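# Move the SOC bottle from fridge bin to bench

## Task

Take the bottle marked SOC out of the refrigerator's bin and set it upright on the bench, keep the other bottle upright inside the refrigerator, then close the refrigerator door. If neither bottle is marked SOC, leave both inside, close the door and press the CALL key on the operator panel until it latches. A wrong call cannot be undone.

## Robot and tools

Robot: two arms, left_arm and right_arm. Each rides its own carriage on one floor track: left_rail (always the +y one) carries left_arm, right_rail carries right_arm. These names are not image sides. Each arm base sits at x = 0, y = its carriage's position_m, z = 0.04 m, facing +x. left_arm's fingers are rigid. right_arm's fingers can fold: grip with the outer quarter of the pads near the tips, because deeper grips may hold loosely, squeeze too hard or slip. Fingertips pushed into a surface can fold silently.

Scene frame (all result positions): fixed to the table, table top z = 0, +z up, +x the way the arms face, +y to their left. The track runs along y at x = 0, y = 0 at its middle. The table starts at x = 0.17 m. Gripper axes: fingers point along its +z, close along its y. A block sticks out about 10 cm toward its +x. end_effector_position is the point between the closed pads. Fingertips reach about 33 mm past it, down to 9 mm when fully open.

execute_actions(actions, cameras). actions is a list run in order. Each action may hold "rows", "steps", "until" and device commands. "rows" is up to 15 rows, one per control step (1/30 s). Each row is a single list of 18 numbers in [-1, 1] covering both arms, always all 18 even if one arm moves. The order is left dx, dy, dz, rx, ry, rz, left gripper position, force_limit, speed, then the same nine for the right arm. dx to rz are an offset, not a pose. They count from that arm's Hand target as it stood when the action began, in that Hand target's own axes. Every row counts from that same start, not from the previous row. Scale: 1.0 = 0.6 m or 180 degrees. rx, ry, rz form one rotation vector. A new action starts from the new Hand target, so repeating an offset moves further. For gentle moves, grow the offset slowly across rows (0.01 per row is about 0.18 m/s). Orientation is clipped to within 32 degrees of the measured one each step. "steps" runs 1 to 450 (default 15) and must be at least the row count. After the last row the arm keeps heading to that row's target, so give long moves extra steps. If an arm stops short, command the pose again or send the missing distance as an offset.

Gripper numbers are absolute commands. position: +1 is open (140 mm), about -0.8 is where the pads touch, -1 closes until blocked. force_limit: -1 gives about 14 N, 0 about 40 N, +1 about 58 N, but faster closes grip much harder. speed: -1 is about 30 mm/s, 0 about 140, +1 about 250. Both start at +1. To leave a gripper alone, resend its last three numbers; a 0 is itself a command. After closing, check that object_status reads 2 (0 moving, 1 blocked while opening, 2 blocked while closing, 3 at target or pads met). To grip harder, raise force_limit and change position slightly, e.g. -1 to -0.98. position_measured is in counts: 3 open, 230 pads met.

Devices: in an action, {"left_rail": {...}} or {"right_rail": {...}} sets position_m (absolute place on the track in metres; left_rail -0.8 to 1.5, right_rail -1.5 to 0.8), speed_m_s (0.01 to 1) and acceleration_factor (0.1 to 1). {"stop": true} brakes. A value out of range or an unknown name rejects the whole call. Keep the carriages at least 0.78 m apart. To drive, send position_m, then wait with an action like {"steps": n, "until": {"left_rail": {"position_status": ["!=", "moving"]}}}. Wait for arrival before aiming the arm at scene points. A drive carries the arm along unchanged. "until" reads only rail fields; numbers need a comparison (=, !=, <, <=, >, >=). {"all": {"status": "ended"}} and {"any": ...} also work. position_status values: moving, done, contact_stop, time_out, stopped, stopped_with_arm, stopped_for_other_arm, stopped_for_other_carriage. position_answer is taken or not_taken. cameras: a list of names, ["all"], or []. If left out, images come only when actions is empty.

Results report the Hand target (the base for the next offsets), end_effector_position in metres and quaternion wxyz, velocities, Joint positions and velocities (rail, shoulder pan, shoulder lift, elbow, wrist 1-3), joint torques, Wrist force and torque in the gripper's own axes, tool commands, and rail status. "pose unreachable" is not a fault.

zoom_image(camera, region [x0, y0, x1, y1] pixels, at most 504 by 504) enlarges part of a camera's latest image. Cameras: cam_high, cam_low, cam_bench_left, cam_bench_mid, cam_bench_right, cam_left_wrist, cam_right_wrist, each 672x504. Use it to read the bottle labels. zero_wrist_force(arm) tares that arm's wrist sensor without moving it. finished_scene(scene=1) ends irreversibly; call it only once the goal holds without the robot.

Avoid: drops, releasing moving parts, hitting fixed or heavy things, hard pushes, arms touching each other, or closing a gripper on the other arm's fingers. Net force near 150 N, or joint contact torque past its limit (elbow 132, wrist 47.5 N m), stops the arm for 10 s. Anything falling off the table, even onto the track or the metal strip, fails the task. Holding loads or stretching long heats motors; at 85 °C the arm is braked.

Each tool is called after "Emit:" by a JSON object that holds its "api" and its "payload", one argument or row to a line.

## Session

I'll start by looking at the scene.

Emit:
{"api": "execute_actions", "payload": {
  "actions": []
}}

Scene clock: 0.00 s.
left_arm: end_effector_position=(+0.3563, +1.3757, +0.5790) position_measured=3 object_status=3 end_effector_quat_wxyz=(+0.000, +0.000, +1.000, +0.000) | right_arm: end_effector_position=(+0.3563, -1.2611, +0.5790) position_measured=3 object_status=3 end_effector_quat_wxyz=(+0.000, +0.000, +1.000, +0.000)
Joint positions: left_arm=[1.297 -0.281 -2.157 1.821 -1.235 -1.571 -0.281] | right_arm=[-1.34 -0.281 -2.157 1.821 -1.235 -1.571 -0.28]
Joint velocities: within noise
Joint torques (N m): no reading
Wrist force (N): no reading
Wrist torque (N m): no reading
Wrist force, peak (N): no reading
Hand target: left_arm +0.3563, +1.3757, +0.5790; +0.000, +0.000, +1.000, +0.000 | right_arm +0.3563, -1.2611, +0.5790; +0.000, +0.000, +1.000, +0.000
Tool commands: left_gripper/position=+1.0 left_gripper/force_limit=+1.0 left_gripper/speed=+1.0 right_gripper/position=+1.0 right_gripper/force_limit=+1.0 right_gripper/speed=+1.0
left_rail: position_m=1.297 position_status=done
right_rail: position_m=-1.340 position_status=done

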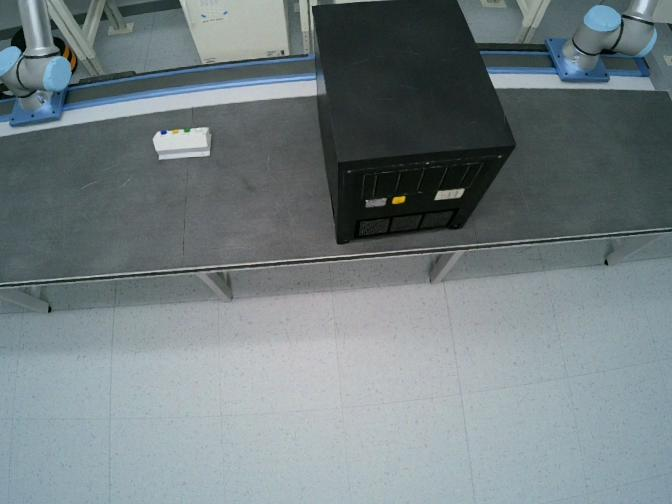

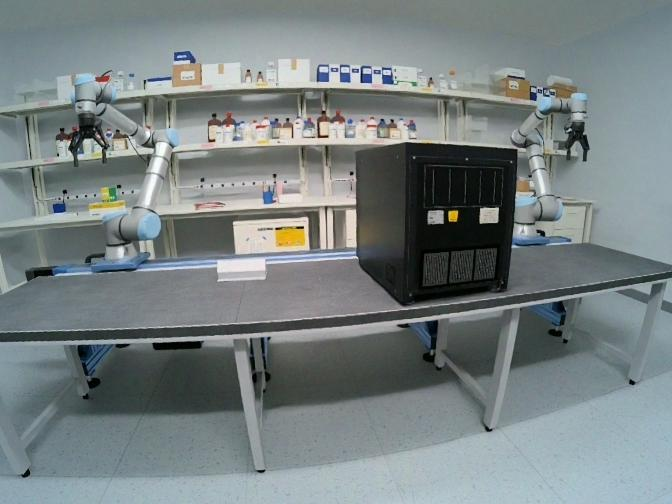

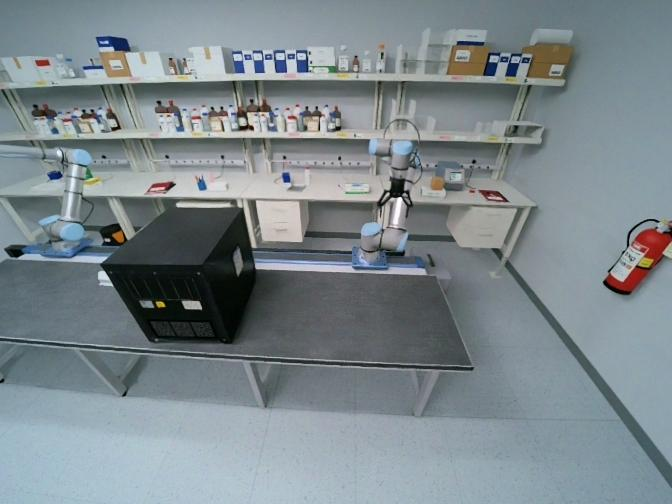

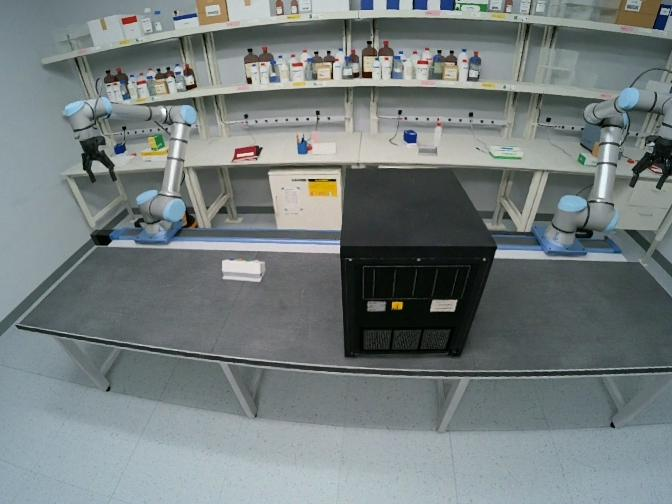

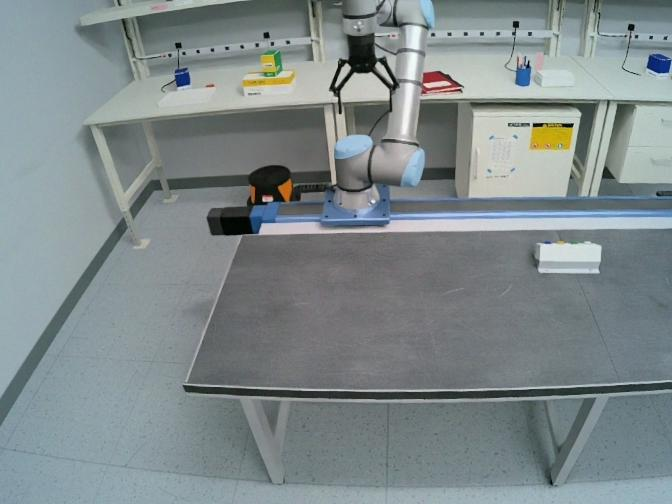

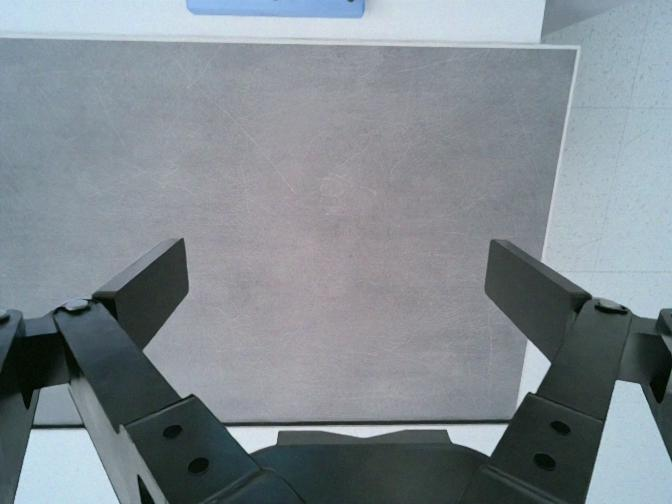

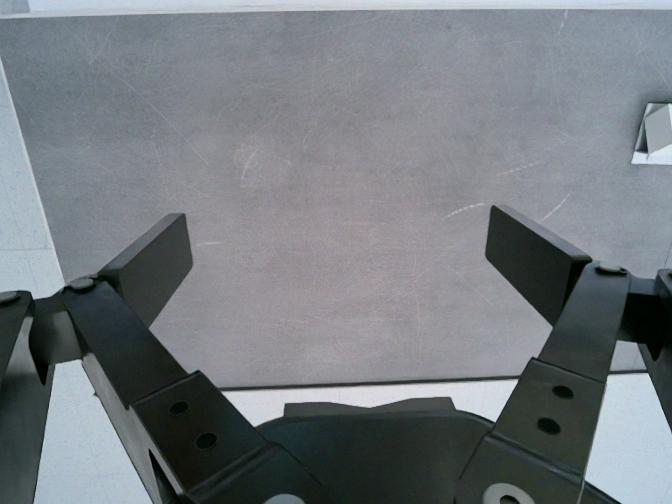

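Emit:
{"api": "zoom_image", "payload": {
  "camera": "cam_high",
  "region": [300, 0, 540, 250]
}}

Emit:
{"api": "zoom_image", "payload": {
  "camera": "cam_high",
  "region": [120, 100, 260, 190]
}}

Emit:
{"api": "zoom_image", "payload": {
  "camera": "cam_bench_left",
  "region": [80, 180, 300, 380]
}}

Emit:
{"api": "zoom_image", "payload": {
  "camera": "cam_bench_right",
  "region": [480, 200, 672, 320]
}}

Emit:
{"api": "zoom_image", "payload": {
  "camera": "cam_bench_mid",
  "region": [200, 150, 520, 380]
}}

Scaled by 2.016 from the camera's 672x504 image, which has a finer 960x720 frame.

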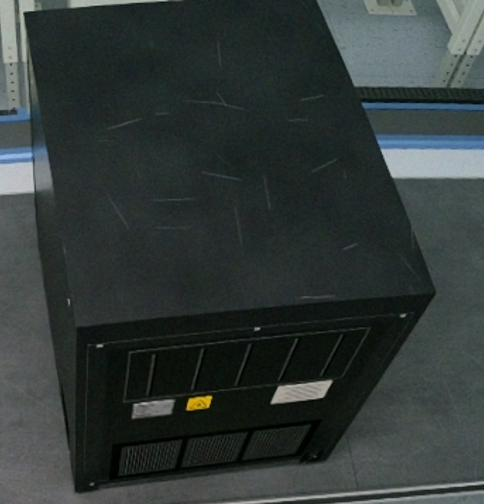

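Scaled by 3.600 from the camera's 672x504 image, which has a finer 960x720 frame.

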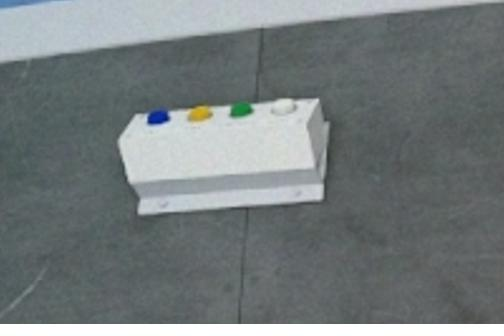

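Scaled by 2.291 from the camera's 672x504 image, which has a finer 960x720 frame.

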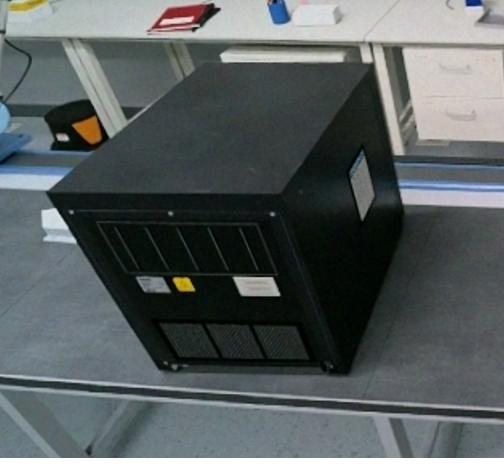

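Scaled by 2.625 from the camera's 672x504 image, which has a finer 960x720 frame.

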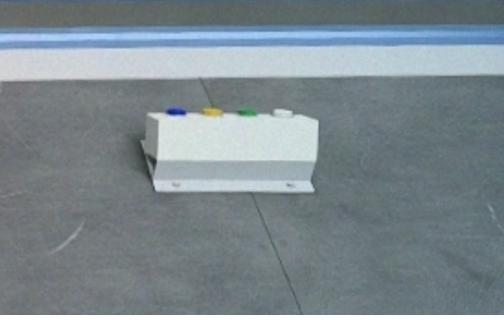

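Scaled by 1.575 from the camera's 672x504 image, which has a finer 960x720 frame.

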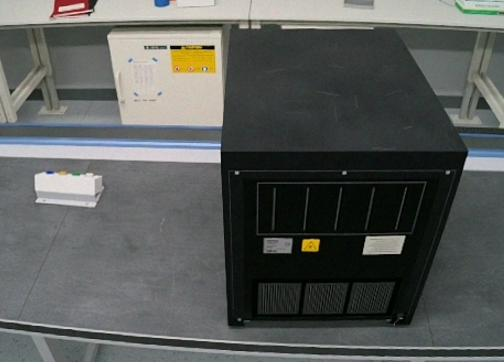

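Emit:
{"api": "execute_actions", "payload": {
  "actions": [
    {"right_rail": {"position_m": -0.9, "speed_m_s": 0.5, "acceleration_factor": 0.6}},
    {"steps": 150, "until": {"right_rail": {"position_status": ["!=", "moving"]}}}
  ]
}}

Scene clock: 212.13 s.
left_arm: end_effector_position=(+0.3563, +1.3757, +0.5790) position_measured=3 object_status=3 end_effector_quat_wxyz=(+0.000, +0.000, +1.000, +0.000) | right_arm: end_effector_position=(+0.3563, -0.8214, +0.5790) position_measured=3 object_status=3 end_effector_quat_wxyz=(+0.000, +0.000, +1.000, +0.000)
Joint positions: left_arm=[1.297 -0.281 -2.157 1.821 -1.235 -1.571 -0.281] | right_arm=[-0.9 -0.281 -2.157 1.821 -1.235 -1.571 -0.281]
Joint torques (N m): left_arm=[-3.93 0.19 -47.05 -5.32 0.04 -0.4] | right_arm=[0.69 -1.21 -47.03 -5.23 0.26 0.31]
Wrist force (N): left_arm=[0.0 -0.2 -0.1] | right_arm=[0.6 -0.1 -0.1]
Wrist torque (N m): left_arm=[-0.05 0.00 0.00] | right_arm=[-0.03 -0.13 0.01]
Wrist force, peak (N): left_arm=[-0.4 -0.5 -0.4] | right_arm=[0.8 -1.1 0.2]
Hand target: left_arm +0.3563, +1.3757, +0.5790; +0.000, +0.000, +1.000, +0.000 | right_arm +0.3563, -0.8214, +0.5790; +0.000, +0.000, +1.000, +0.000
Tool commands: left_gripper/position=+1.0 left_gripper/force_limit=+1.0 left_gripper/speed=+1.0 right_gripper/position=+1.0 right_gripper/force_limit=+1.0 right_gripper/speed=+1.0
left_rail: position_m=1.297 position_status=done
right_rail: position_m=-0.900 speed_m_s=0.50 position_status=done

Emit:
{"api": "execute_actions", "payload": {
  "actions": [
    {"rows": [[0,0,0,0,0,0,1,1,1, 0.0325,0.0565,-0.0044,0,0,0,1,1,1]], "steps": 5},
    {"rows": [[0,0,0,0,0,0,1,1,1, 0.0325,0.0565,-0.0044,0,0,0,1,1,1]], "steps": 5},
    {"rows": [[0,0,0,0,0,0,1,1,1, 0.0325,0.0565,-0.0044,0,0,0,1,1,1]], "steps": 5},
    {"rows": [[0,0,0,0,0,0,1,1,1, 0.0325,0.0565,-0.0044,0,0,0,1,1,1]], "steps": 5},
    {"rows": [[0,0,0,0,0,0,1,1,1, 0.0325,0.0565,-0.0044,0,0,0,1,1,1]], "steps": 5},
    {"rows": [[0,0,0,0,0,0,1,1,1, 0.0325,0.0565,-0.0044,0,0,0,1,1,1]], "steps": 5},
    {"rows": [[0,0,0,0,0,0,1,1,1, 0.0325,0.0565,-0.0044,0,0,0,1,1,1]], "steps": 5},
    {"rows": [[0,0,0,0,0,0,1,1,1, 0.0325,0.0565,-0.0044,0,0,0,1,1,1]], "steps": 5},
    {"rows": [[0,0,0,0,0,0,1,1,1, 0,0,0,0,0,-0.0695,1,1,1]], "steps": 7},
    {"rows": [[0,0,0,0,0,0,1,1,1, 0,0,0,0,0,-0.0695,1,1,1]], "steps": 7},
    {"rows": [[0,0,0,0,0,0,1,1,1, 0,0,0,0,0,-0.0695,1,1,1]], "steps": 7},
    {"rows": [[0,0,0,0,0,0,1,1,1, 0,0,0,0,0,-0.0695,1,1,1]], "steps": 15}
  ]
}}

Scene clock: 261.53 s.
left_arm: end_effector_position=(+0.3563, +1.3757, +0.5790) position_measured=3 object_status=3 end_effector_quat_wxyz=(+0.000, +0.000, +1.000, +0.000) | right_arm: end_effector_position=(+0.2003, -0.5502, +0.6001) position_measured=3 object_status=3 end_effector_quat_wxyz=(+0.000, -0.423, +0.906, +0.000)
Joint positions: left_arm=[1.297 -0.281 -2.157 1.821 -1.235 -1.571 -0.281] | right_arm=[-0.9 0.604 -2.078 1.749 -1.243 -1.571 -0.269]
Joint torques (N m): left_arm=[-3.87 0.93 -47.73 -5.43 0.27 -0.25] | right_arm=[-11.01 -21.75 -38.12 -2.75 3.23 -1.64]
Wrist force (N): left_arm=[-0.3 -0.1 -0.4] | right_arm=[0.3 -0.1 -0.1]
Wrist torque (N m): left_arm=[-0.02 0.06 0.00] | right_arm=[-0.04 -0.06 0.12]
Wrist force, peak (N): left_arm=[0.0 -0.9 -0.5] | right_arm=[-8.8 -11.6 0.6]
Hand target: left_arm +0.3563, +1.3757, +0.5790; +0.000, +0.000, +1.000, +0.000 | right_arm +0.2003, -0.5502, +0.6001; +0.000, -0.423, +0.906, +0.000
Off the commanded pose: left_arm 0.000 m, 0 deg | right_arm 0.000 m, 0 deg.
left_rail: position_m=1.297 position_status=done
right_rail: position_m=-0.900 speed_m_s=0.50 position_status=done

Emit:
{"api": "execute_actions", "payload": {
  "actions": [
    {"rows": [[0,0,0,0,0,0,1,1,1, -0.0297,0.0683,0.0167,0,0,0,1,1,1]], "steps": 5},
    {"rows": [[0,0,0,0,0,0,1,1,1, -0.0297,0.0683,0.0167,0,0,0,1,1,1]], "steps": 5},
    {"rows": [[0,0,0,0,0,0,1,1,1, -0.0297,0.0683,0.0167,0,0,0,1,1,1]], "steps": 5},
    {"rows": [[0,0,0,0,0,0,1,1,1, -0.0297,0.0683,0.0167,0,0,0,1,1,1]], "steps": 5},
    {"rows": [[0,0,0,0,0,0,1,1,1, -0.0297,0.0683,0.0167,0,0,0,1,1,1]], "steps": 5},
    {"rows": [[0,0,0,0,0,0,1,1,1, -0.0297,0.0683,0.0167,0,0,0,1,1,1]], "steps": 5},
    {"rows": [[0,0,0,0,0,0,1,1,1, -0.0297,0.0683,0.0167,0,0,0,1,1,1]], "steps": 5},
    {"rows": [[0,0,0,0,0,0,1,1,1, -0.0297,0.0683,0.0167,0,0,0,1,1,1]], "steps": 5},
    {"rows": [[0,0,0,0,0,0,1,1,1, -0.0297,0.0683,0.0167,0,0,0,1,1,1]], "steps": 5},
    {"rows": [[0,0,0,0,0,0,1,1,1, -0.0297,0.0683,0.0167,0,0,0,1,1,1]], "steps": 7},
    {"rows": [[0,0,0,0,0,0,1,1,1, 0,0,0,0,-0.0625,0,1,1,1]], "steps": 7},
    {"rows": [[0,0,0,0,0,0,1,1,1, 0,0,0,0,-0.0625,0,1,1,1]], "steps": 7},
    {"rows": [[0,0,0,0,0,0,1,1,1, 0,0,0,0,-0.0625,0,1,1,1]], "steps": 7},
    {"rows": [[0,0,0,0,0,0,1,1,1, 0,0,0,0,-0.0625,0,1,1,1]], "steps": 20}
  ],
  "cameras": ["cam_right_wrist"]
}}

Scene clock: 282.43 s.
left_arm: end_effector_position=(+0.3563, +1.3757, +0.5790) position_measured=3 object_status=3 end_effector_quat_wxyz=(+0.000, +0.000, +1.000, +0.000) | right_arm: end_effector_position=(+0.0007, -0.1504, +0.4999) position_measured=3 object_status=3 end_effector_quat_wxyz=(+0.347, -0.391, +0.837, +0.162)
Joint positions: left_arm=[1.297 -0.281 -2.157 1.821 -1.235 -1.571 -0.281] | right_arm=[-0.9 1.535 -1.707 1.993 -2.525 -2.02 0.503]
Joint torques (N m): left_arm=[-4.33 0.61 -47.35 -5.35 0.44 -0.13] | right_arm=[6.95 -27.44 -39.77 -8.55 -4.23 -1.7]
Wrist force (N): left_arm=[0.1 0.0 -0.4] | right_arm=[-0.9 -0.1 0.7]
Wrist torque (N m): left_arm=[0.01 -0.03 0.00] | right_arm=[-0.23 -0.13 -0.05]
Wrist force, peak (N): left_arm=[0.2 -0.9 -0.6] | right_arm=[-17.5 -1.0 1.2]
Hand target: left_arm +0.3563, +1.3757, +0.5790; +0.000, +0.000, +1.000, +0.000 | right_arm +0.0007, -0.1504, +0.4999; +0.347, -0.391, +0.837, +0.162
Off the commanded pose: left_arm 0.000 m, 0 deg | right_arm 0.000 m, 0 deg.
left_rail: position_m=1.297 position_status=done
right_rail: position_m=-0.900 speed_m_s=0.50 position_status=done
camera_calibration:
cam_right_wrist: T_world_to_cam=[[-0.766205, 0.64165, 0.034861, 0.0877125], [0.274821, 0.278164, 0.920379, -0.425254], [0.580864, 0.71478, -0.38947, 0.484406], [0, 0, 0, 1]] pos_world=[-0.0972995, -0.284234, 0.576999]
Images, in order (width x height): cam_right_wrist 672x504.

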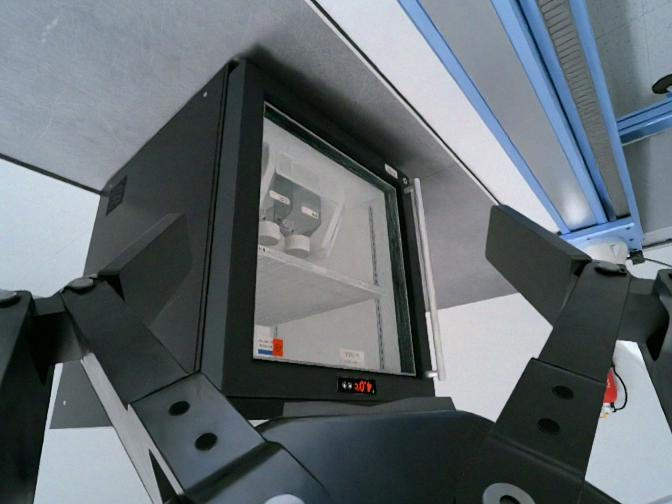

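Emit:
{"api": "zoom_image", "payload": {
  "camera": "cam_right_wrist",
  "region": [220, 80, 450, 280]
}}

Emit:
{"api": "zoom_image", "payload": {
  "camera": "cam_right_wrist",
  "region": [245, 130, 345, 270]
}}

Emit:
{"api": "zoom_image", "payload": {
  "camera": "cam_right_wrist",
  "region": [230, 310, 470, 420]
}}

Scaled by 2.191 from the camera's 672x504 image, which has a finer 960x720 frame.

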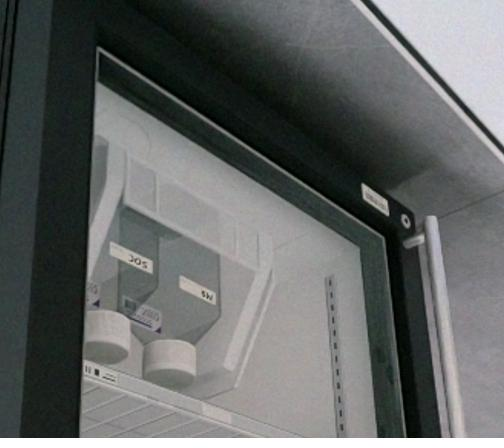

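Scaled by 3.600 from the camera's 672x504 image, which has a finer 960x720 frame.

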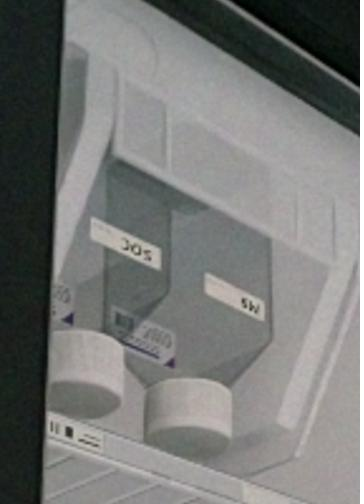

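Scaled by 2.100 from the camera's 672x504 image, which has a finer 960x720 frame.

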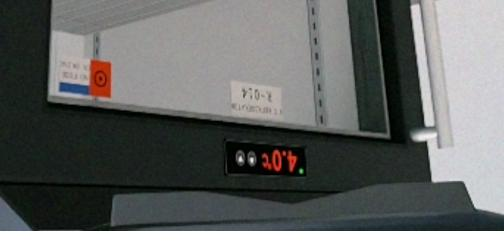

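Emit:
{"api": "execute_actions", "payload": {
  "actions": [
    {"rows": [[0,0,0,0,0,0,1,1,1, 0,0,0,0.0275,0,0.0275,1,1,1]], "steps": 6},
    {"rows": [[0,0,0,0,0,0,1,1,1, 0,0,0,0.0275,0,0.0275,1,1,1]], "steps": 6},
    {"rows": [[0,0,0,0,0,0,1,1,1, 0,0,0,0.0275,0,0.0275,1,1,1]], "steps": 6},
    {"rows": [[0,0,0,0,0,0,1,1,1, 0,0,0,0.0275,0,0.0275,1,1,1]], "steps": 6},
    {"rows": [[0,0,0,0,0,0,1,1,1, 0,0,0,0.0275,0,0.0275,1,1,1]], "steps": 6},
    {"rows": [[0,0,0,0,0,0,1,1,1, 0,0,0,0,-0.0444,0,1,1,1]], "steps": 10},
    {"rows": [[0,0,0,0,0,0,1,1,1, -0.0078,0.0527,0.0564,0,0,0,1,1,1]], "steps": 6},
    {"rows": [[0,0,0,0,0,0,1,1,1, -0.0078,0.0527,0.0564,0,0,0,1,1,1]], "steps": 6},
    {"rows": [[0,0,0,0,0,0,1,1,1, -0.0078,0.0527,0.0564,0,0,0,1,1,1]], "steps": 6},
    {"rows": [[0,0,0,0,0,0,1,1,1, -0.0078,0.0527,0.0564,0,0,0,1,1,1]], "steps": 6},
    {"rows": [[0,0,0,0,0,0,1,1,1, -0.0078,0.0527,0.0564,0,0,0,1,1,1]], "steps": 6},
    {"rows": [[0,0,0,0,0,0,1,1,1, -0.0078,0.0527,0.0564,0,0,0,1,1,1]], "steps": 6},
    {"rows": [[0,0,0,0,0,0,1,1,1, -0.0078,0.0527,0.0564,0,0,0,1,1,1]], "steps": 6},
    {"rows": [[0,0,0,0,0,0,1,1,1, -0.0078,0.0527,0.0564,0,0,0,1,1,1]], "steps": 25}
  ],
  "cameras": ["cam_right_wrist"]
}}

Scene clock: 402.03 s.
left_arm: end_effector_position=(+0.3563, +1.3757, +0.5790) position_measured=3 object_status=3 end_effector_quat_wxyz=(+0.000, +0.000, +1.000, +0.000) | right_arm: end_effector_position=(+0.1656, +0.1558, +0.3668) position_measured=3 object_status=3 end_effector_quat_wxyz=(+0.442, -0.117, +0.887, +0.058)
Joint positions: left_arm=[1.297 -0.281 -2.157 1.821 -1.235 -1.571 -0.281] | right_arm=[-0.9 1.492 -0.994 1.373 -2.367 -2.423 1.038]
Joint torques (N m): left_arm=[-4.81 -0.18 -47.98 -5.62 0.29 -0.16] | right_arm=[-11.22 -89.78 -53.92 -2.85 0.89 -1.36]
Wrist force (N): left_arm=[0.1 -0.5 -0.1] | right_arm=[-1.7 -0.6 0.5]
Wrist torque (N m): left_arm=[-0.13 -0.02 0.00] | right_arm=[-0.40 -0.08 -0.07]
Wrist force, peak (N): left_arm=[0.1 -0.5 -0.8] | right_arm=[-18.2 -0.2 0.1]
Hand target: left_arm +0.3563, +1.3757, +0.5790; +0.000, +0.000, +1.000, +0.000 | right_arm +0.1656, +0.1558, +0.3668; +0.442, -0.117, +0.887, +0.058
Off the commanded pose: left_arm 0.000 m, 0 deg | right_arm 0.000 m, 0 deg.
left_rail: position_m=1.297 position_status=done
right_rail: position_m=-0.900 speed_m_s=0.50 position_status=done
camera_calibration:
cam_right_wrist: T_world_to_cam=[[-0.264301, 0.963822, 0.0345128, -0.11093], [0.257388, 0.0360037, 0.965637, -0.409262], [0.92946, 0.264102, -0.257593, 0.0819235], [0, 0, 0, 1]] pos_world=[-0.000124255, 0.100016, 0.42013]
Images, in order (width x height): cam_right_wrist 672x504.

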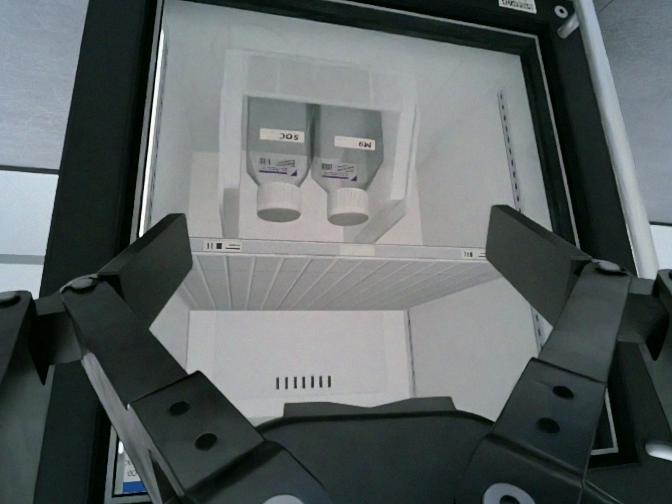

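Emit:
{"api": "zoom_image", "payload": {
  "camera": "cam_right_wrist",
  "region": [220, 60, 420, 240]
}}

Emit:
{"api": "zoom_image", "payload": {
  "camera": "cam_right_wrist",
  "region": [245, 110, 320, 190]
}}

Emit:
{"api": "zoom_image", "payload": {
  "camera": "cam_right_wrist",
  "region": [310, 110, 400, 200]
}}

Scaled by 2.520 from the camera's 672x504 image, which has a finer 960x720 frame.

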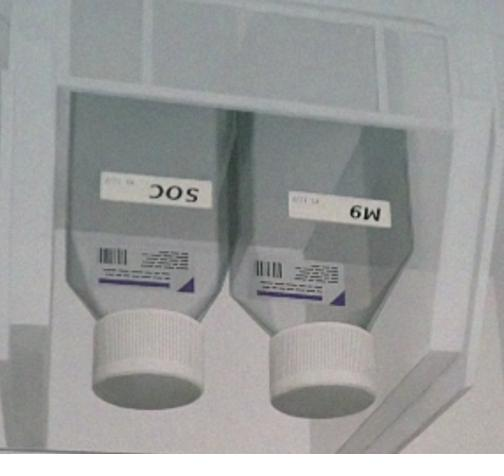

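Scaled by 6.300 from the camera's 672x504 image, which has a finer 960x720 frame.

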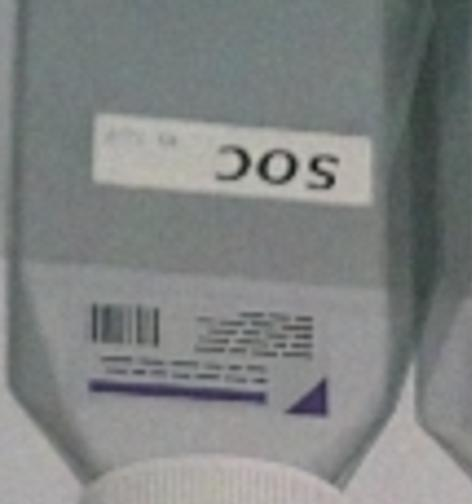

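Scaled by 5.600 from the camera's 672x504 image, which has a finer 960x720 frame.

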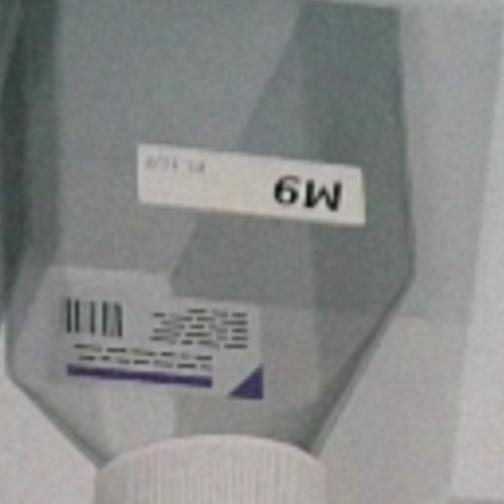

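Emit:
{"api": "zoom_image", "payload": {
  "camera": "cam_right_wrist",
  "region": [480, 0, 672, 300]
}}

Emit:
{"api": "zoom_image", "payload": {
  "camera": "cam_right_wrist",
  "region": [40, 0, 240, 300]
}}

Emit:
{"api": "zoom_image", "payload": {
  "camera": "cam_right_wrist",
  "region": [150, 0, 450, 280]
}}

Scaled by 1.680 from the camera's 672x504 image, which has a finer 960x720 frame.

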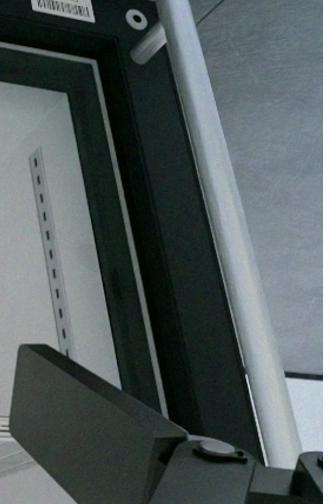

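Scaled by 1.680 from the camera's 672x504 image, which has a finer 960x720 frame.

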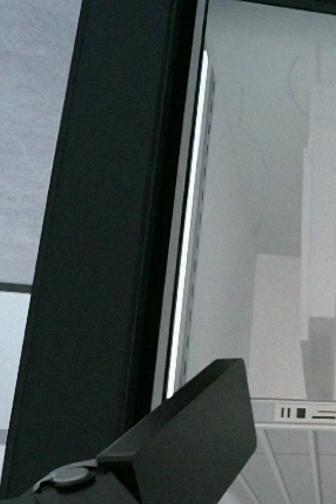

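Scaled by 1.680 from the camera's 672x504 image, which has a finer 960x720 frame.

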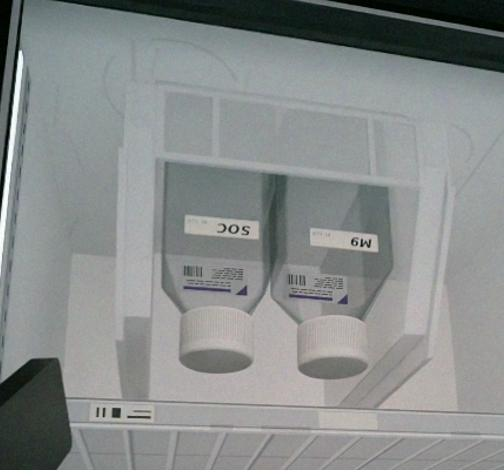

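Emit:
{"api": "execute_actions", "payload": {
  "actions": [
    {"rows": [[0,0,0,0,0,0,1,1,1, 0.0078,-0.0527,-0.0564,0,0,0,1,1,1]], "steps": 6},
    {"rows": [[0,0,0,0,0,0,1,1,1, 0.0078,-0.0527,-0.0564,0,0,0,1,1,1]], "steps": 6},
    {"rows": [[0,0,0,0,0,0,1,1,1, 0.0078,-0.0527,-0.0564,0,0,0,1,1,1]], "steps": 6},
    {"rows": [[0,0,0,0,0,0,1,1,1, 0.0078,-0.0527,-0.0564,0,0,0,1,1,1]], "steps": 6},
    {"rows": [[0,0,0,0,0,0,1,1,1, 0.0078,-0.0527,-0.0564,0,0,0,1,1,1]], "steps": 6},
    {"rows": [[0,0,0,0,0,0,1,1,1, 0.0078,-0.0527,-0.0564,0,0,0,1,1,1]], "steps": 6},
    {"rows": [[0,0,0,0,0,0,1,1,1, 0.0078,-0.0527,-0.0564,0,0,0,1,1,1]], "steps": 6},
    {"rows": [[0,0,0,0,0,0,1,1,1, 0.0078,-0.0527,-0.0564,0,0,0,1,1,1]], "steps": 8},
    {"rows": [[0,0,0,0,0,0,1,1,1, 0,0,0,0,0.0444,0,1,1,1]], "steps": 6},
    {"rows": [[0,0,0,0,0,0,1,1,1, 0,0,0,-0.0275,0,-0.0275,1,1,1]], "steps": 6},
    {"rows": [[0,0,0,0,0,0,1,1,1, 0,0,0,-0.0275,0,-0.0275,1,1,1]], "steps": 6},
    {"rows": [[0,0,0,0,0,0,1,1,1, 0,0,0,-0.0275,0,-0.0275,1,1,1]], "steps": 6},
    {"rows": [[0,0,0,0,0,0,1,1,1, 0,0,0,-0.0275,0,-0.0275,1,1,1]], "steps": 6},
    {"rows": [[0,0,0,0,0,0,1,1,1, 0,0,0,-0.0275,0,-0.0275,1,1,1]], "steps": 20},
    {"left_rail": {"position_m": 0.9, "speed_m_s": 0.5, "acceleration_factor": 0.6}},
    {"steps": 150, "until": {"left_rail": {"position_status": ["!=", "moving"]}}}
  ]
}}

Scene clock: 711.40 s.
left_arm: end_effector_position=(+0.3563, +0.9786, +0.5790) position_measured=3 object_status=3 end_effector_quat_wxyz=(+0.000, +0.000, +1.000, +0.000) | right_arm: end_effector_position=(+0.0007, -0.1504, +0.4999) position_measured=3 object_status=3 end_effector_quat_wxyz=(+0.347, -0.391, +0.837, +0.162)
Joint positions: left_arm=[0.9 -0.28 -2.157 1.821 -1.235 -1.571 -0.281] | right_arm=[-0.9 1.535 -1.707 1.993 -2.525 -2.02 0.503]
Joint torques (N m): left_arm=[-4.05 1.43 -48.38 -5.72 0.5 -0.11] | right_arm=[-11.04 -57.94 -39.5 -8.5 2.17 -1.66]
Wrist force (N): left_arm=[0.2 -0.3 -0.3] | right_arm=[-1.1 -0.1 0.8]
Wrist torque (N m): left_arm=[-0.06 -0.03 0.00] | right_arm=[-0.23 -0.08 -0.05]
Wrist force, peak (N): left_arm=[-0.1 -1.7 -0.2] | right_arm=[-6.0 8.1 14.8]
Hand target: left_arm +0.3563, +0.9786, +0.5790; +0.000, +0.000, +1.000, +0.000 | right_arm +0.0007, -0.1504, +0.4999; +0.347, -0.391, +0.837, +0.162
Off the commanded pose: left_arm 0.000 m, 0 deg | right_arm 0.000 m, 0 deg.
left_rail: position_m=0.900 speed_m_s=0.50 position_status=done
right_rail: position_m=-0.900 speed_m_s=0.50 position_status=done

Emit:
{"api": "execute_actions", "payload": {
  "actions": [
    {"rows": [[0.0211,-0.0719,-0.0114,0,0,0,1,1,1, 0,0,0,0,0,0,1,1,1]], "steps": 6},
    {"rows": [[0.0211,-0.0719,-0.0114,0,0,0,1,1,1, 0,0,0,0,0,0,1,1,1]], "steps": 6},
    {"rows": [[0.0211,-0.0719,-0.0114,0,0,0,1,1,1, 0,0,0,0,0,0,1,1,1]], "steps": 6},
    {"rows": [[0.0211,-0.0719,-0.0114,0,0,0,1,1,1, 0,0,0,0,0,0,1,1,1]], "steps": 6},
    {"rows": [[0.0211,-0.0719,-0.0114,0,0,0,1,1,1, 0,0,0,0,0,0,1,1,1]], "steps": 6},
    {"rows": [[0.0211,-0.0719,-0.0114,0,0,0,1,1,1, 0,0,0,0,0,0,1,1,1]], "steps": 6},
    {"rows": [[0.0548,-0.0643,0,0,0,0,1,1,1, 0,0,0,0,0,0,1,1,1]], "steps": 6},
    {"rows": [[0.0548,-0.0643,0,0,0,0,1,1,1, 0,0,0,0,0,0,1,1,1]], "steps": 6},
    {"rows": [[0.0548,-0.0643,0,0,0,0,1,1,1, 0,0,0,0,0,0,1,1,1]], "steps": 6},
    {"rows": [[0.0548,-0.0643,0,0,0,0,1,1,1, 0,0,0,0,0,0,1,1,1]], "steps": 6},
    {"rows": [[0.0548,-0.0643,0,0,0,0,1,1,1, 0,0,0,0,0,0,1,1,1]], "steps": 6},
    {"rows": [[0.0548,-0.0643,0,0,0,0,1,1,1, 0,0,0,0,0,0,1,1,1]], "steps": 6},
    {"rows": [[0.0548,-0.0643,0,0,0,0,1,1,1, 0,0,0,0,0,0,1,1,1]], "steps": 15}
  ],
  "cameras": ["cam_right_wrist"]
}}

Scene clock: 746.93 s.
left_arm: end_effector_position=(+0.0502, +0.4497, +0.6200) position_measured=3 object_status=3 end_effector_quat_wxyz=(+0.000, +0.000, +1.000, +0.000) | right_arm: end_effector_position=(+0.0007, -0.1504, +0.4999) position_measured=3 object_status=3 end_effector_quat_wxyz=(+0.347, -0.391, +0.837, +0.162)
Joint positions: left_arm=[0.9 -1.854 -1.982 1.665 -1.254 -1.571 -1.854] | right_arm=[-0.9 1.535 -1.707 1.993 -2.525 -2.02 0.503]
Joint torques (N m): left_arm=[-16.1 -1.45 -57.21 -7.48 2.93 -2.34] | right_arm=[-11.43 -57.43 -40.67 -8.4 1.87 -1.67]
Wrist force (N): left_arm=[-0.2 -0.5 -0.4] | right_arm=[-1.5 0.2 0.2]
Wrist torque (N m): left_arm=[-0.16 0.05 0.04] | right_arm=[-0.17 -0.01 -0.05]
Wrist force, peak (N): left_arm=[-11.4 11.4 0.6] | right_arm=[-1.8 -0.5 1.2]
Hand target: left_arm +0.0502, +0.4497, +0.6200; +0.000, +0.000, +1.000, +0.000 | right_arm +0.0007, -0.1504, +0.4999; +0.347, -0.391, +0.837, +0.162
Off the commanded pose: left_arm 0.000 m, 0 deg | right_arm 0.000 m, 0 deg.
left_rail: position_m=0.900 speed_m_s=0.50 position_status=done
right_rail: position_m=-0.900 speed_m_s=0.50 position_status=done
camera_calibration:
cam_right_wrist: T_world_to_cam=[[-0.766205, 0.64165, 0.034861, 0.087716], [0.274821, 0.278164, 0.920379, -0.425162], [0.580864, 0.71478, -0.38947, 0.484367], [0, 0, 0, 1]] pos_world=[-0.0972995, -0.284234, 0.576899]
Images, in order (width x height): cam_right_wrist 672x504.

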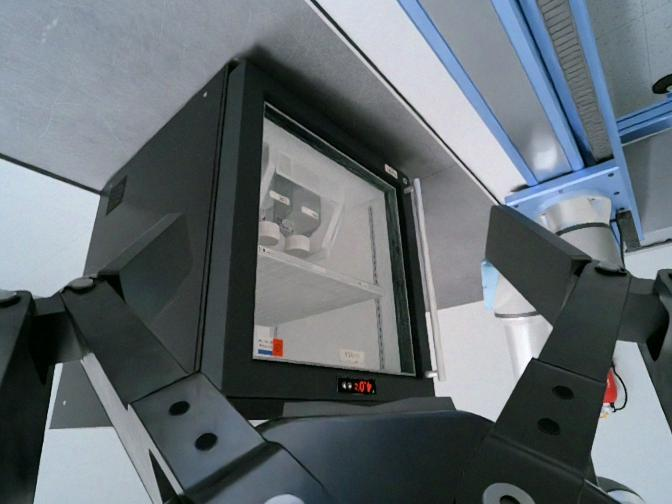

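Emit:
{"api": "execute_actions", "payload": {
  "actions": [
    {"rows": [[0,0,0,0,0,-0.0556,1,1,1, 0,0,0,0,0,0,1,1,1]], "steps": 6},
    {"rows": [[0,0,0,0,0,-0.0556,1,1,1, 0,0,0,0,0,0,1,1,1]], "steps": 6},
    {"rows": [[0,0,0,0,-0.0556,0,1,1,1, 0,0,0,0,0,0,1,1,1]], "steps": 6},
    {"rows": [[0,0,0,0,-0.0556,0,1,1,1, 0,0,0,0,0,0,1,1,1]], "steps": 6},
    {"rows": [[0,0,0,0,-0.0556,0,1,1,1, 0,0,0,0,0,0,1,1,1]], "steps": 6},
    {"rows": [[0,0,0,0,-0.0556,0,1,1,1, 0,0,0,0,0,0,1,1,1]], "steps": 6},
    {"rows": [[0,0,0,0,-0.0556,0,1,1,1, 0,0,0,0,0,0,1,1,1]], "steps": 6},
    {"rows": [[0,0,0,0,-0.0556,0,1,1,1, 0,0,0,0,0,0,1,1,1]], "steps": 6},
    {"rows": [[0,0,0,0,-0.0556,0,1,1,1, 0,0,0,0,0,0,1,1,1]], "steps": 12},
    {"rows": [[0.0652,-0.0163,0.0108,0,0,0,1,1,1, 0,0,0,0,0,0,1,1,1]], "steps": 6},
    {"rows": [[0.0652,-0.0163,0.0108,0,0,0,1,1,1, 0,0,0,0,0,0,1,1,1]], "steps": 6},
    {"rows": [[0.0652,-0.0163,0.0108,0,0,0,1,1,1, 0,0,0,0,0,0,1,1,1]], "steps": 6},
    {"rows": [[0.0652,-0.0163,0.0108,0,0,0,1,1,1, 0,0,0,0,0,0,1,1,1]], "steps": 6},
    {"rows": [[0.0652,-0.0163,0.0108,0,0,0,1,1,1, 0,0,0,0,0,0,1,1,1]], "steps": 6},
    {"rows": [[0.0652,-0.0163,0.0108,0,0,0,1,1,1, 0,0,0,0,0,0,1,1,1]], "steps": 20}
  ],
  "cameras": ["cam_left_wrist", "cam_right_wrist"]
}}

Scene clock: 779.50 s.
left_arm: end_effector_position=(+0.0294, +0.3797, +0.3861) position_measured=3 object_status=3 end_effector_quat_wxyz=(+0.565, -0.142, +0.806, +0.100) | right_arm: end_effector_position=(+0.0007, -0.1504, +0.4999) position_measured=3 object_status=3 end_effector_quat_wxyz=(+0.347, -0.391, +0.837, +0.162)
Joint positions: left_arm=[0.9 -2.234 -1.429 1.814 -0.789 -1.05 -2.932] | right_arm=[-0.9 1.535 -1.707 1.993 -2.525 -2.02 0.503]
Joint torques (N m): left_arm=[8.68 -39.69 -30.25 -1.72 3.71 1.52] | right_arm=[-10.86 -57.15 -41.68 -8.36 1.44 -1.45]
Wrist force (N): left_arm=[-2.4 0.2 2.1] | right_arm=[-0.9 0.0 1.3]
Wrist torque (N m): left_arm=[0.40 -0.14 0.23] | right_arm=[-0.21 -0.14 -0.06]
Wrist force, peak (N): left_arm=[-19.2 3.9 -1.6] | right_arm=[-1.8 0.0 1.4]
Hand target: left_arm +0.0294, +0.3797, +0.3861; +0.565, -0.142, +0.806, +0.100 | right_arm +0.0007, -0.1504, +0.4999; +0.347, -0.391, +0.837, +0.162
Off the commanded pose: left_arm 0.000 m, 0 deg | right_arm 0.000 m, 0 deg.
left_rail: position_m=0.900 speed_m_s=0.50 position_status=done
right_rail: position_m=-0.900 speed_m_s=0.50 position_status=done
camera_calibration:
cam_left_wrist: T_world_to_cam=[[-0.37941, 0.925229, 0.0000752293, -0.344409], [0.0487857, 0.0199244, 0.998611, -0.38349], [0.923942, 0.378886, -0.0526974, 0.0271454], [0, 0, 0, 1]] pos_world=[-0.137044, 0.316013, 0.384414]
cam_right_wrist: T_world_to_cam=[[-0.766205, 0.64165, 0.034861, 0.087716], [0.274821, 0.278164, 0.920379, -0.425162], [0.580864, 0.71478, -0.38947, 0.484367], [0, 0, 0, 1]] pos_world=[-0.0972995, -0.284234, 0.576899]
Images, in order (width x height): cam_left_wrist 672x504, cam_right_wrist 672x504.

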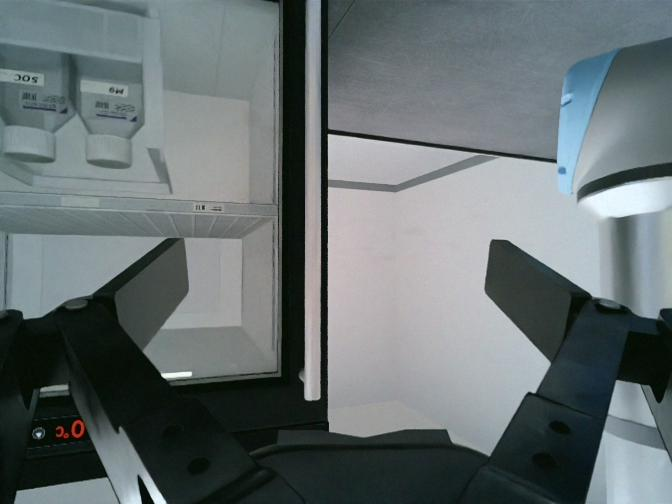

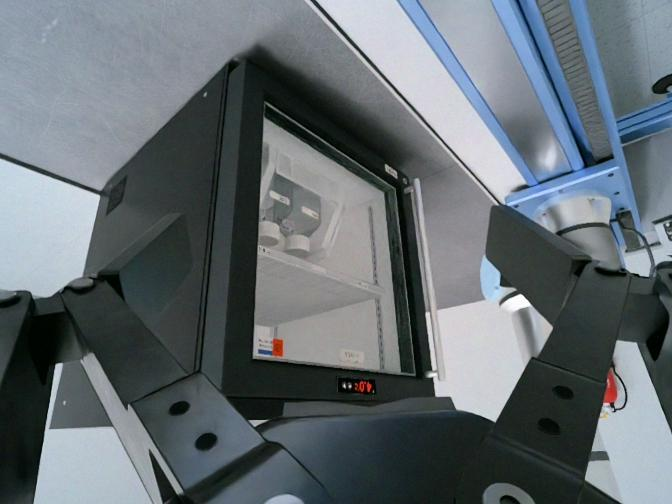

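Emit:
{"api": "zoom_image", "payload": {
  "camera": "cam_left_wrist",
  "region": [240, 200, 380, 420]
}}

Emit:
{"api": "zoom_image", "payload": {
  "camera": "cam_right_wrist",
  "region": [380, 150, 460, 400]
}}

Emit:
{"api": "zoom_image", "payload": {
  "camera": "cam_left_wrist",
  "region": [0, 20, 280, 240]
}}

Scaled by 2.291 from the camera's 672x504 image, which has a finer 960x720 frame.

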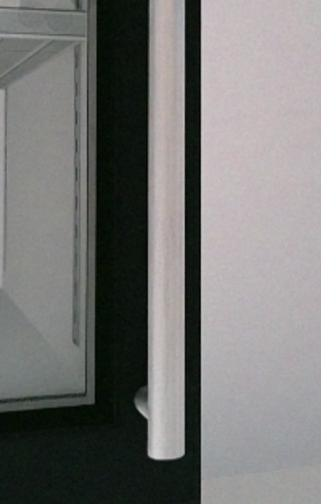

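Scaled by 2.016 from the camera's 672x504 image, which has a finer 960x720 frame.

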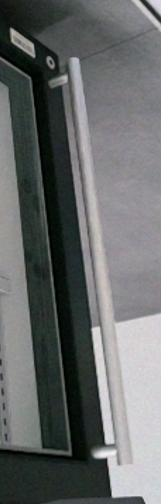

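Scaled by 1.800 from the camera's 672x504 image, which has a finer 960x720 frame.

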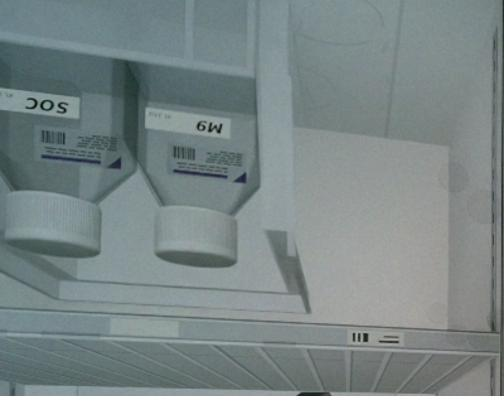

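Emit:
{"api": "execute_actions", "payload": {
  "actions": [
    {"rows": [[0,0,0,0.0313,0,0.0114,-0.05,1,0, 0,0,0,0,0,0,1,1,1]], "steps": 8},
    {"rows": [[0,0,0,0.0313,0,0.0114,-0.05,1,0, 0,0,0,0,0,0,1,1,1]], "steps": 8},
    {"rows": [[0,0,0,0,-0.0278,0,-0.05,1,0, 0,0,0,0,0,0,1,1,1]], "steps": 8},
    {"rows": [[0.0115,0.0224,0.0584,0,0,0,-0.05,1,0, 0,0,0,0,0,0,1,1,1]], "steps": 8},
    {"rows": [[0.0115,0.0224,0.0584,0,0,0,-0.05,1,0, 0,0,0,0,0,0,1,1,1]], "steps": 8},
    {"rows": [[0.0115,0.0224,0.0584,0,0,0,-0.05,1,0, 0,0,0,0,0,0,1,1,1]], "steps": 25}
  ],
  "cameras": ["cam_left_wrist", "cam_right_wrist"]
}}

Scene clock: 885.73 s.
left_arm: end_effector_position=(+0.1191, +0.4330, +0.3390) position_measured=135 object_status=3 end_effector_quat_wxyz=(+0.608, -0.055, +0.791, +0.043) | right_arm: end_effector_position=(+0.0007, -0.1504, +0.4999) position_measured=3 object_status=3 end_effector_quat_wxyz=(+0.347, -0.391, +0.837, +0.162)
Joint positions: left_arm=[0.9 -2.274 -1.58 2.12 -0.883 -0.873 -2.916] | right_arm=[-0.9 1.535 -1.707 1.993 -2.525 -2.02 0.503]
Joint torques (N m): left_arm=[8.58 -46.59 -26.36 -1.64 3.54 1.4] | right_arm=[-9.9 -54.84 -41.27 -7.99 1.09 -1.23]
Wrist force (N): left_arm=[-2.6 0.7 2.0] | right_arm=[-1.0 0.1 0.8]
Wrist torque (N m): left_arm=[0.56 -0.08 0.25] | right_arm=[-0.18 -0.11 -0.05]
Wrist force, peak (N): left_arm=[-3.0 -4.7 -12.4] | right_arm=[-1.7 0.1 1.3]
Hand target: left_arm +0.1191, +0.4330, +0.3390; +0.608, -0.055, +0.791, +0.043 | right_arm +0.0007, -0.1504, +0.4999; +0.347, -0.391, +0.837, +0.162
Off the commanded pose: left_arm 0.000 m, 0 deg | right_arm 0.000 m, 0 deg.
left_rail: position_m=0.900 speed_m_s=0.50 position_status=done
right_rail: position_m=-0.900 speed_m_s=0.50 position_status=done
camera_calibration:
cam_left_wrist: T_world_to_cam=[[-0.178672, 0.983904, -0.00312436, -0.407906], [-0.0345787, -0.00310575, 0.999397, -0.322303], [0.983301, 0.178672, 0.0345771, -0.0283229], [0, 0, 0, 1]] pos_world=[-0.0561762, 0.4054, 0.321814]
cam_right_wrist: T_world_to_cam=[[-0.766205, 0.64165, 0.034861, 0.087716], [0.274821, 0.278164, 0.920379, -0.425162], [0.580864, 0.71478, -0.38947, 0.484367], [0, 0, 0, 1]] pos_world=[-0.0972995, -0.284234, 0.576899]
Images, in order (width x height): cam_left_wrist 672x504, cam_right_wrist 672x504.

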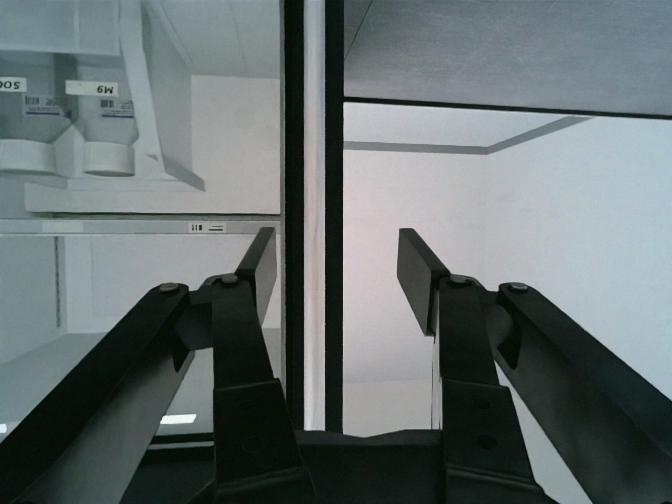

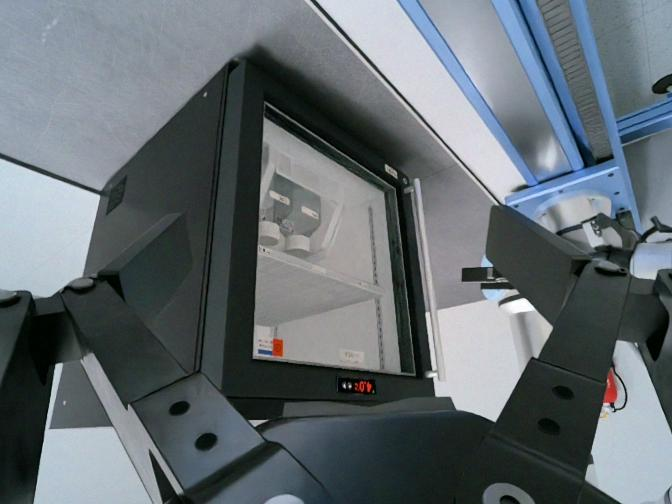

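Emit:
{"api": "execute_actions", "payload": {
  "actions": [
    {"rows": [[0,-0.0122,0.025,0,0,0,-0.05,1,0, 0,0,0,0,0,0,1,1,1]], "steps": 8},
    {"rows": [[0,-0.0122,0.025,0,0,0,-0.05,1,0, 0,0,0,0,0,0,1,1,1]], "steps": 8},
    {"rows": [[0,0,0.025,0,0,0,-0.05,1,0, 0,0,0,0,0,0,1,1,1]], "steps": 8},
    {"rows": [[0,0,0.025,0,0,0,-0.05,1,0, 0,0,0,0,0,0,1,1,1]], "steps": 25}
  ],
  "cameras": ["cam_left_wrist", "cam_right_wrist"]
}}

Scene clock: 960.27 s.
left_arm: end_effector_position=(+0.1785, +0.4266, +0.3236) position_measured=135 object_status=3 end_effector_quat_wxyz=(+0.608, -0.055, +0.791, +0.043) | right_arm: end_effector_position=(+0.0007, -0.1504, +0.4999) position_measured=3 object_status=3 end_effector_quat_wxyz=(+0.347, -0.391, +0.837, +0.162)
Joint positions: left_arm=[0.9 -2.176 -1.592 2.166 -0.949 -0.781 -2.869] | right_arm=[-0.9 1.535 -1.707 1.993 -2.525 -2.02 0.503]
Joint torques (N m): left_arm=[8.82 -45.74 -26.15 -1.92 3.97 1.52] | right_arm=[-10.31 -56.42 -42.02 -7.99 1.16 -1.18]
Wrist force (N): left_arm=[-2.6 0.3 2.2] | right_arm=[-1.3 -0.2 1.2]
Wrist torque (N m): left_arm=[0.48 -0.11 0.26] | right_arm=[-0.24 -0.03 -0.05]
Wrist force, peak (N): left_arm=[-2.4 0.9 5.7] | right_arm=[-1.4 0.5 1.6]
Hand target: left_arm +0.1785, +0.4266, +0.3236; +0.608, -0.055, +0.791, +0.043 | right_arm +0.0007, -0.1504, +0.4999; +0.347, -0.391, +0.837, +0.162
Off the commanded pose: left_arm 0.000 m, 0 deg | right_arm 0.000 m, 0 deg.
left_rail: position_m=0.900 speed_m_s=0.50 position_status=done
right_rail: position_m=-0.900 speed_m_s=0.50 position_status=done
camera_calibration:
cam_left_wrist: T_world_to_cam=[[-0.178672, 0.983904, -0.00312436, -0.391143], [-0.0345787, -0.00310575, 0.999397, -0.304778], [0.983301, 0.178672, 0.0345771, -0.0850694], [0, 0, 0, 1]] pos_world=[0.00322381, 0.3991, 0.306314]
cam_right_wrist: T_world_to_cam=[[-0.766205, 0.64165, 0.034861, 0.087716], [0.274821, 0.278164, 0.920379, -0.425162], [0.580864, 0.71478, -0.38947, 0.484367], [0, 0, 0, 1]] pos_world=[-0.0972995, -0.284234, 0.576899]
Images, in order (width x height): cam_left_wrist 672x504, cam_right_wrist 672x504.

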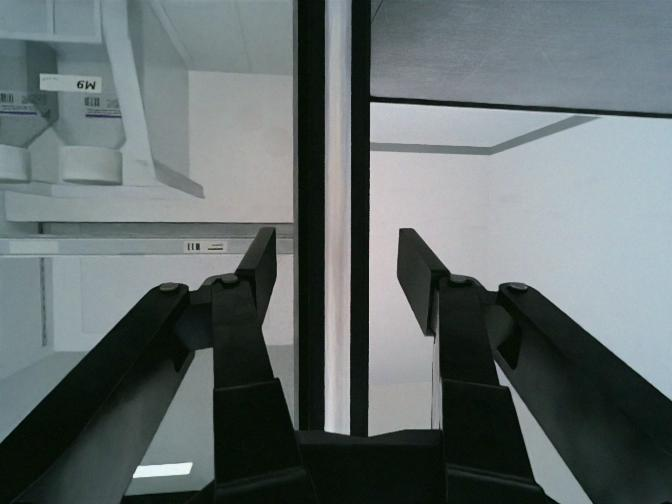

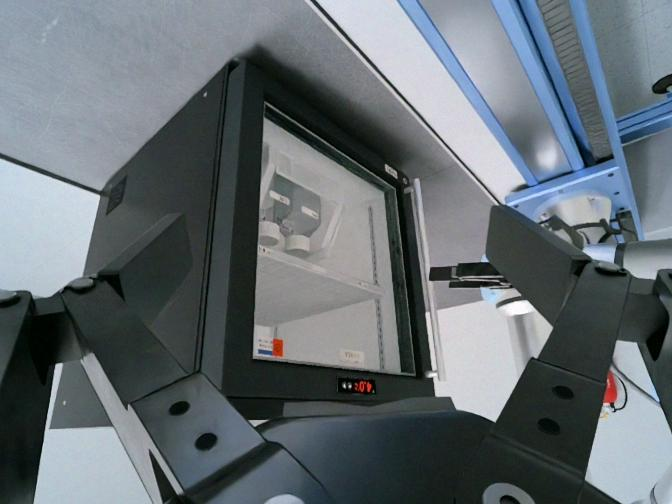

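Emit:
{"api": "zoom_image", "payload": {
  "camera": "cam_right_wrist",
  "region": [390, 210, 510, 330]
}}

Emit:
{"api": "zoom_image", "payload": {
  "camera": "cam_left_wrist",
  "region": [230, 160, 450, 440]
}}

Scaled by 4.200 from the camera's 672x504 image, which has a finer 960x720 frame.

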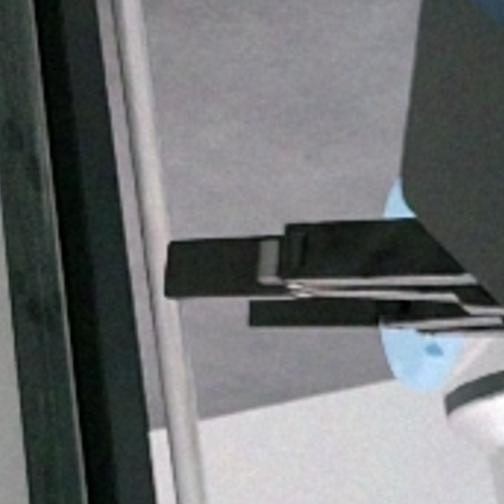

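Scaled by 1.800 from the camera's 672x504 image, which has a finer 960x720 frame.

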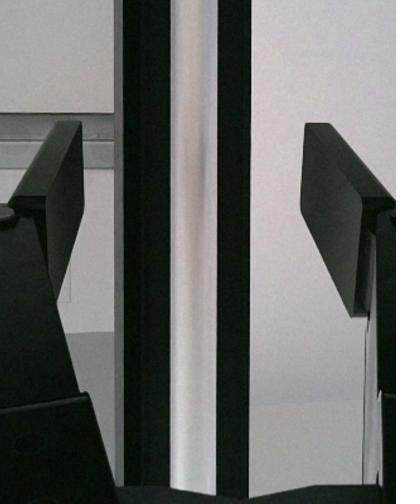

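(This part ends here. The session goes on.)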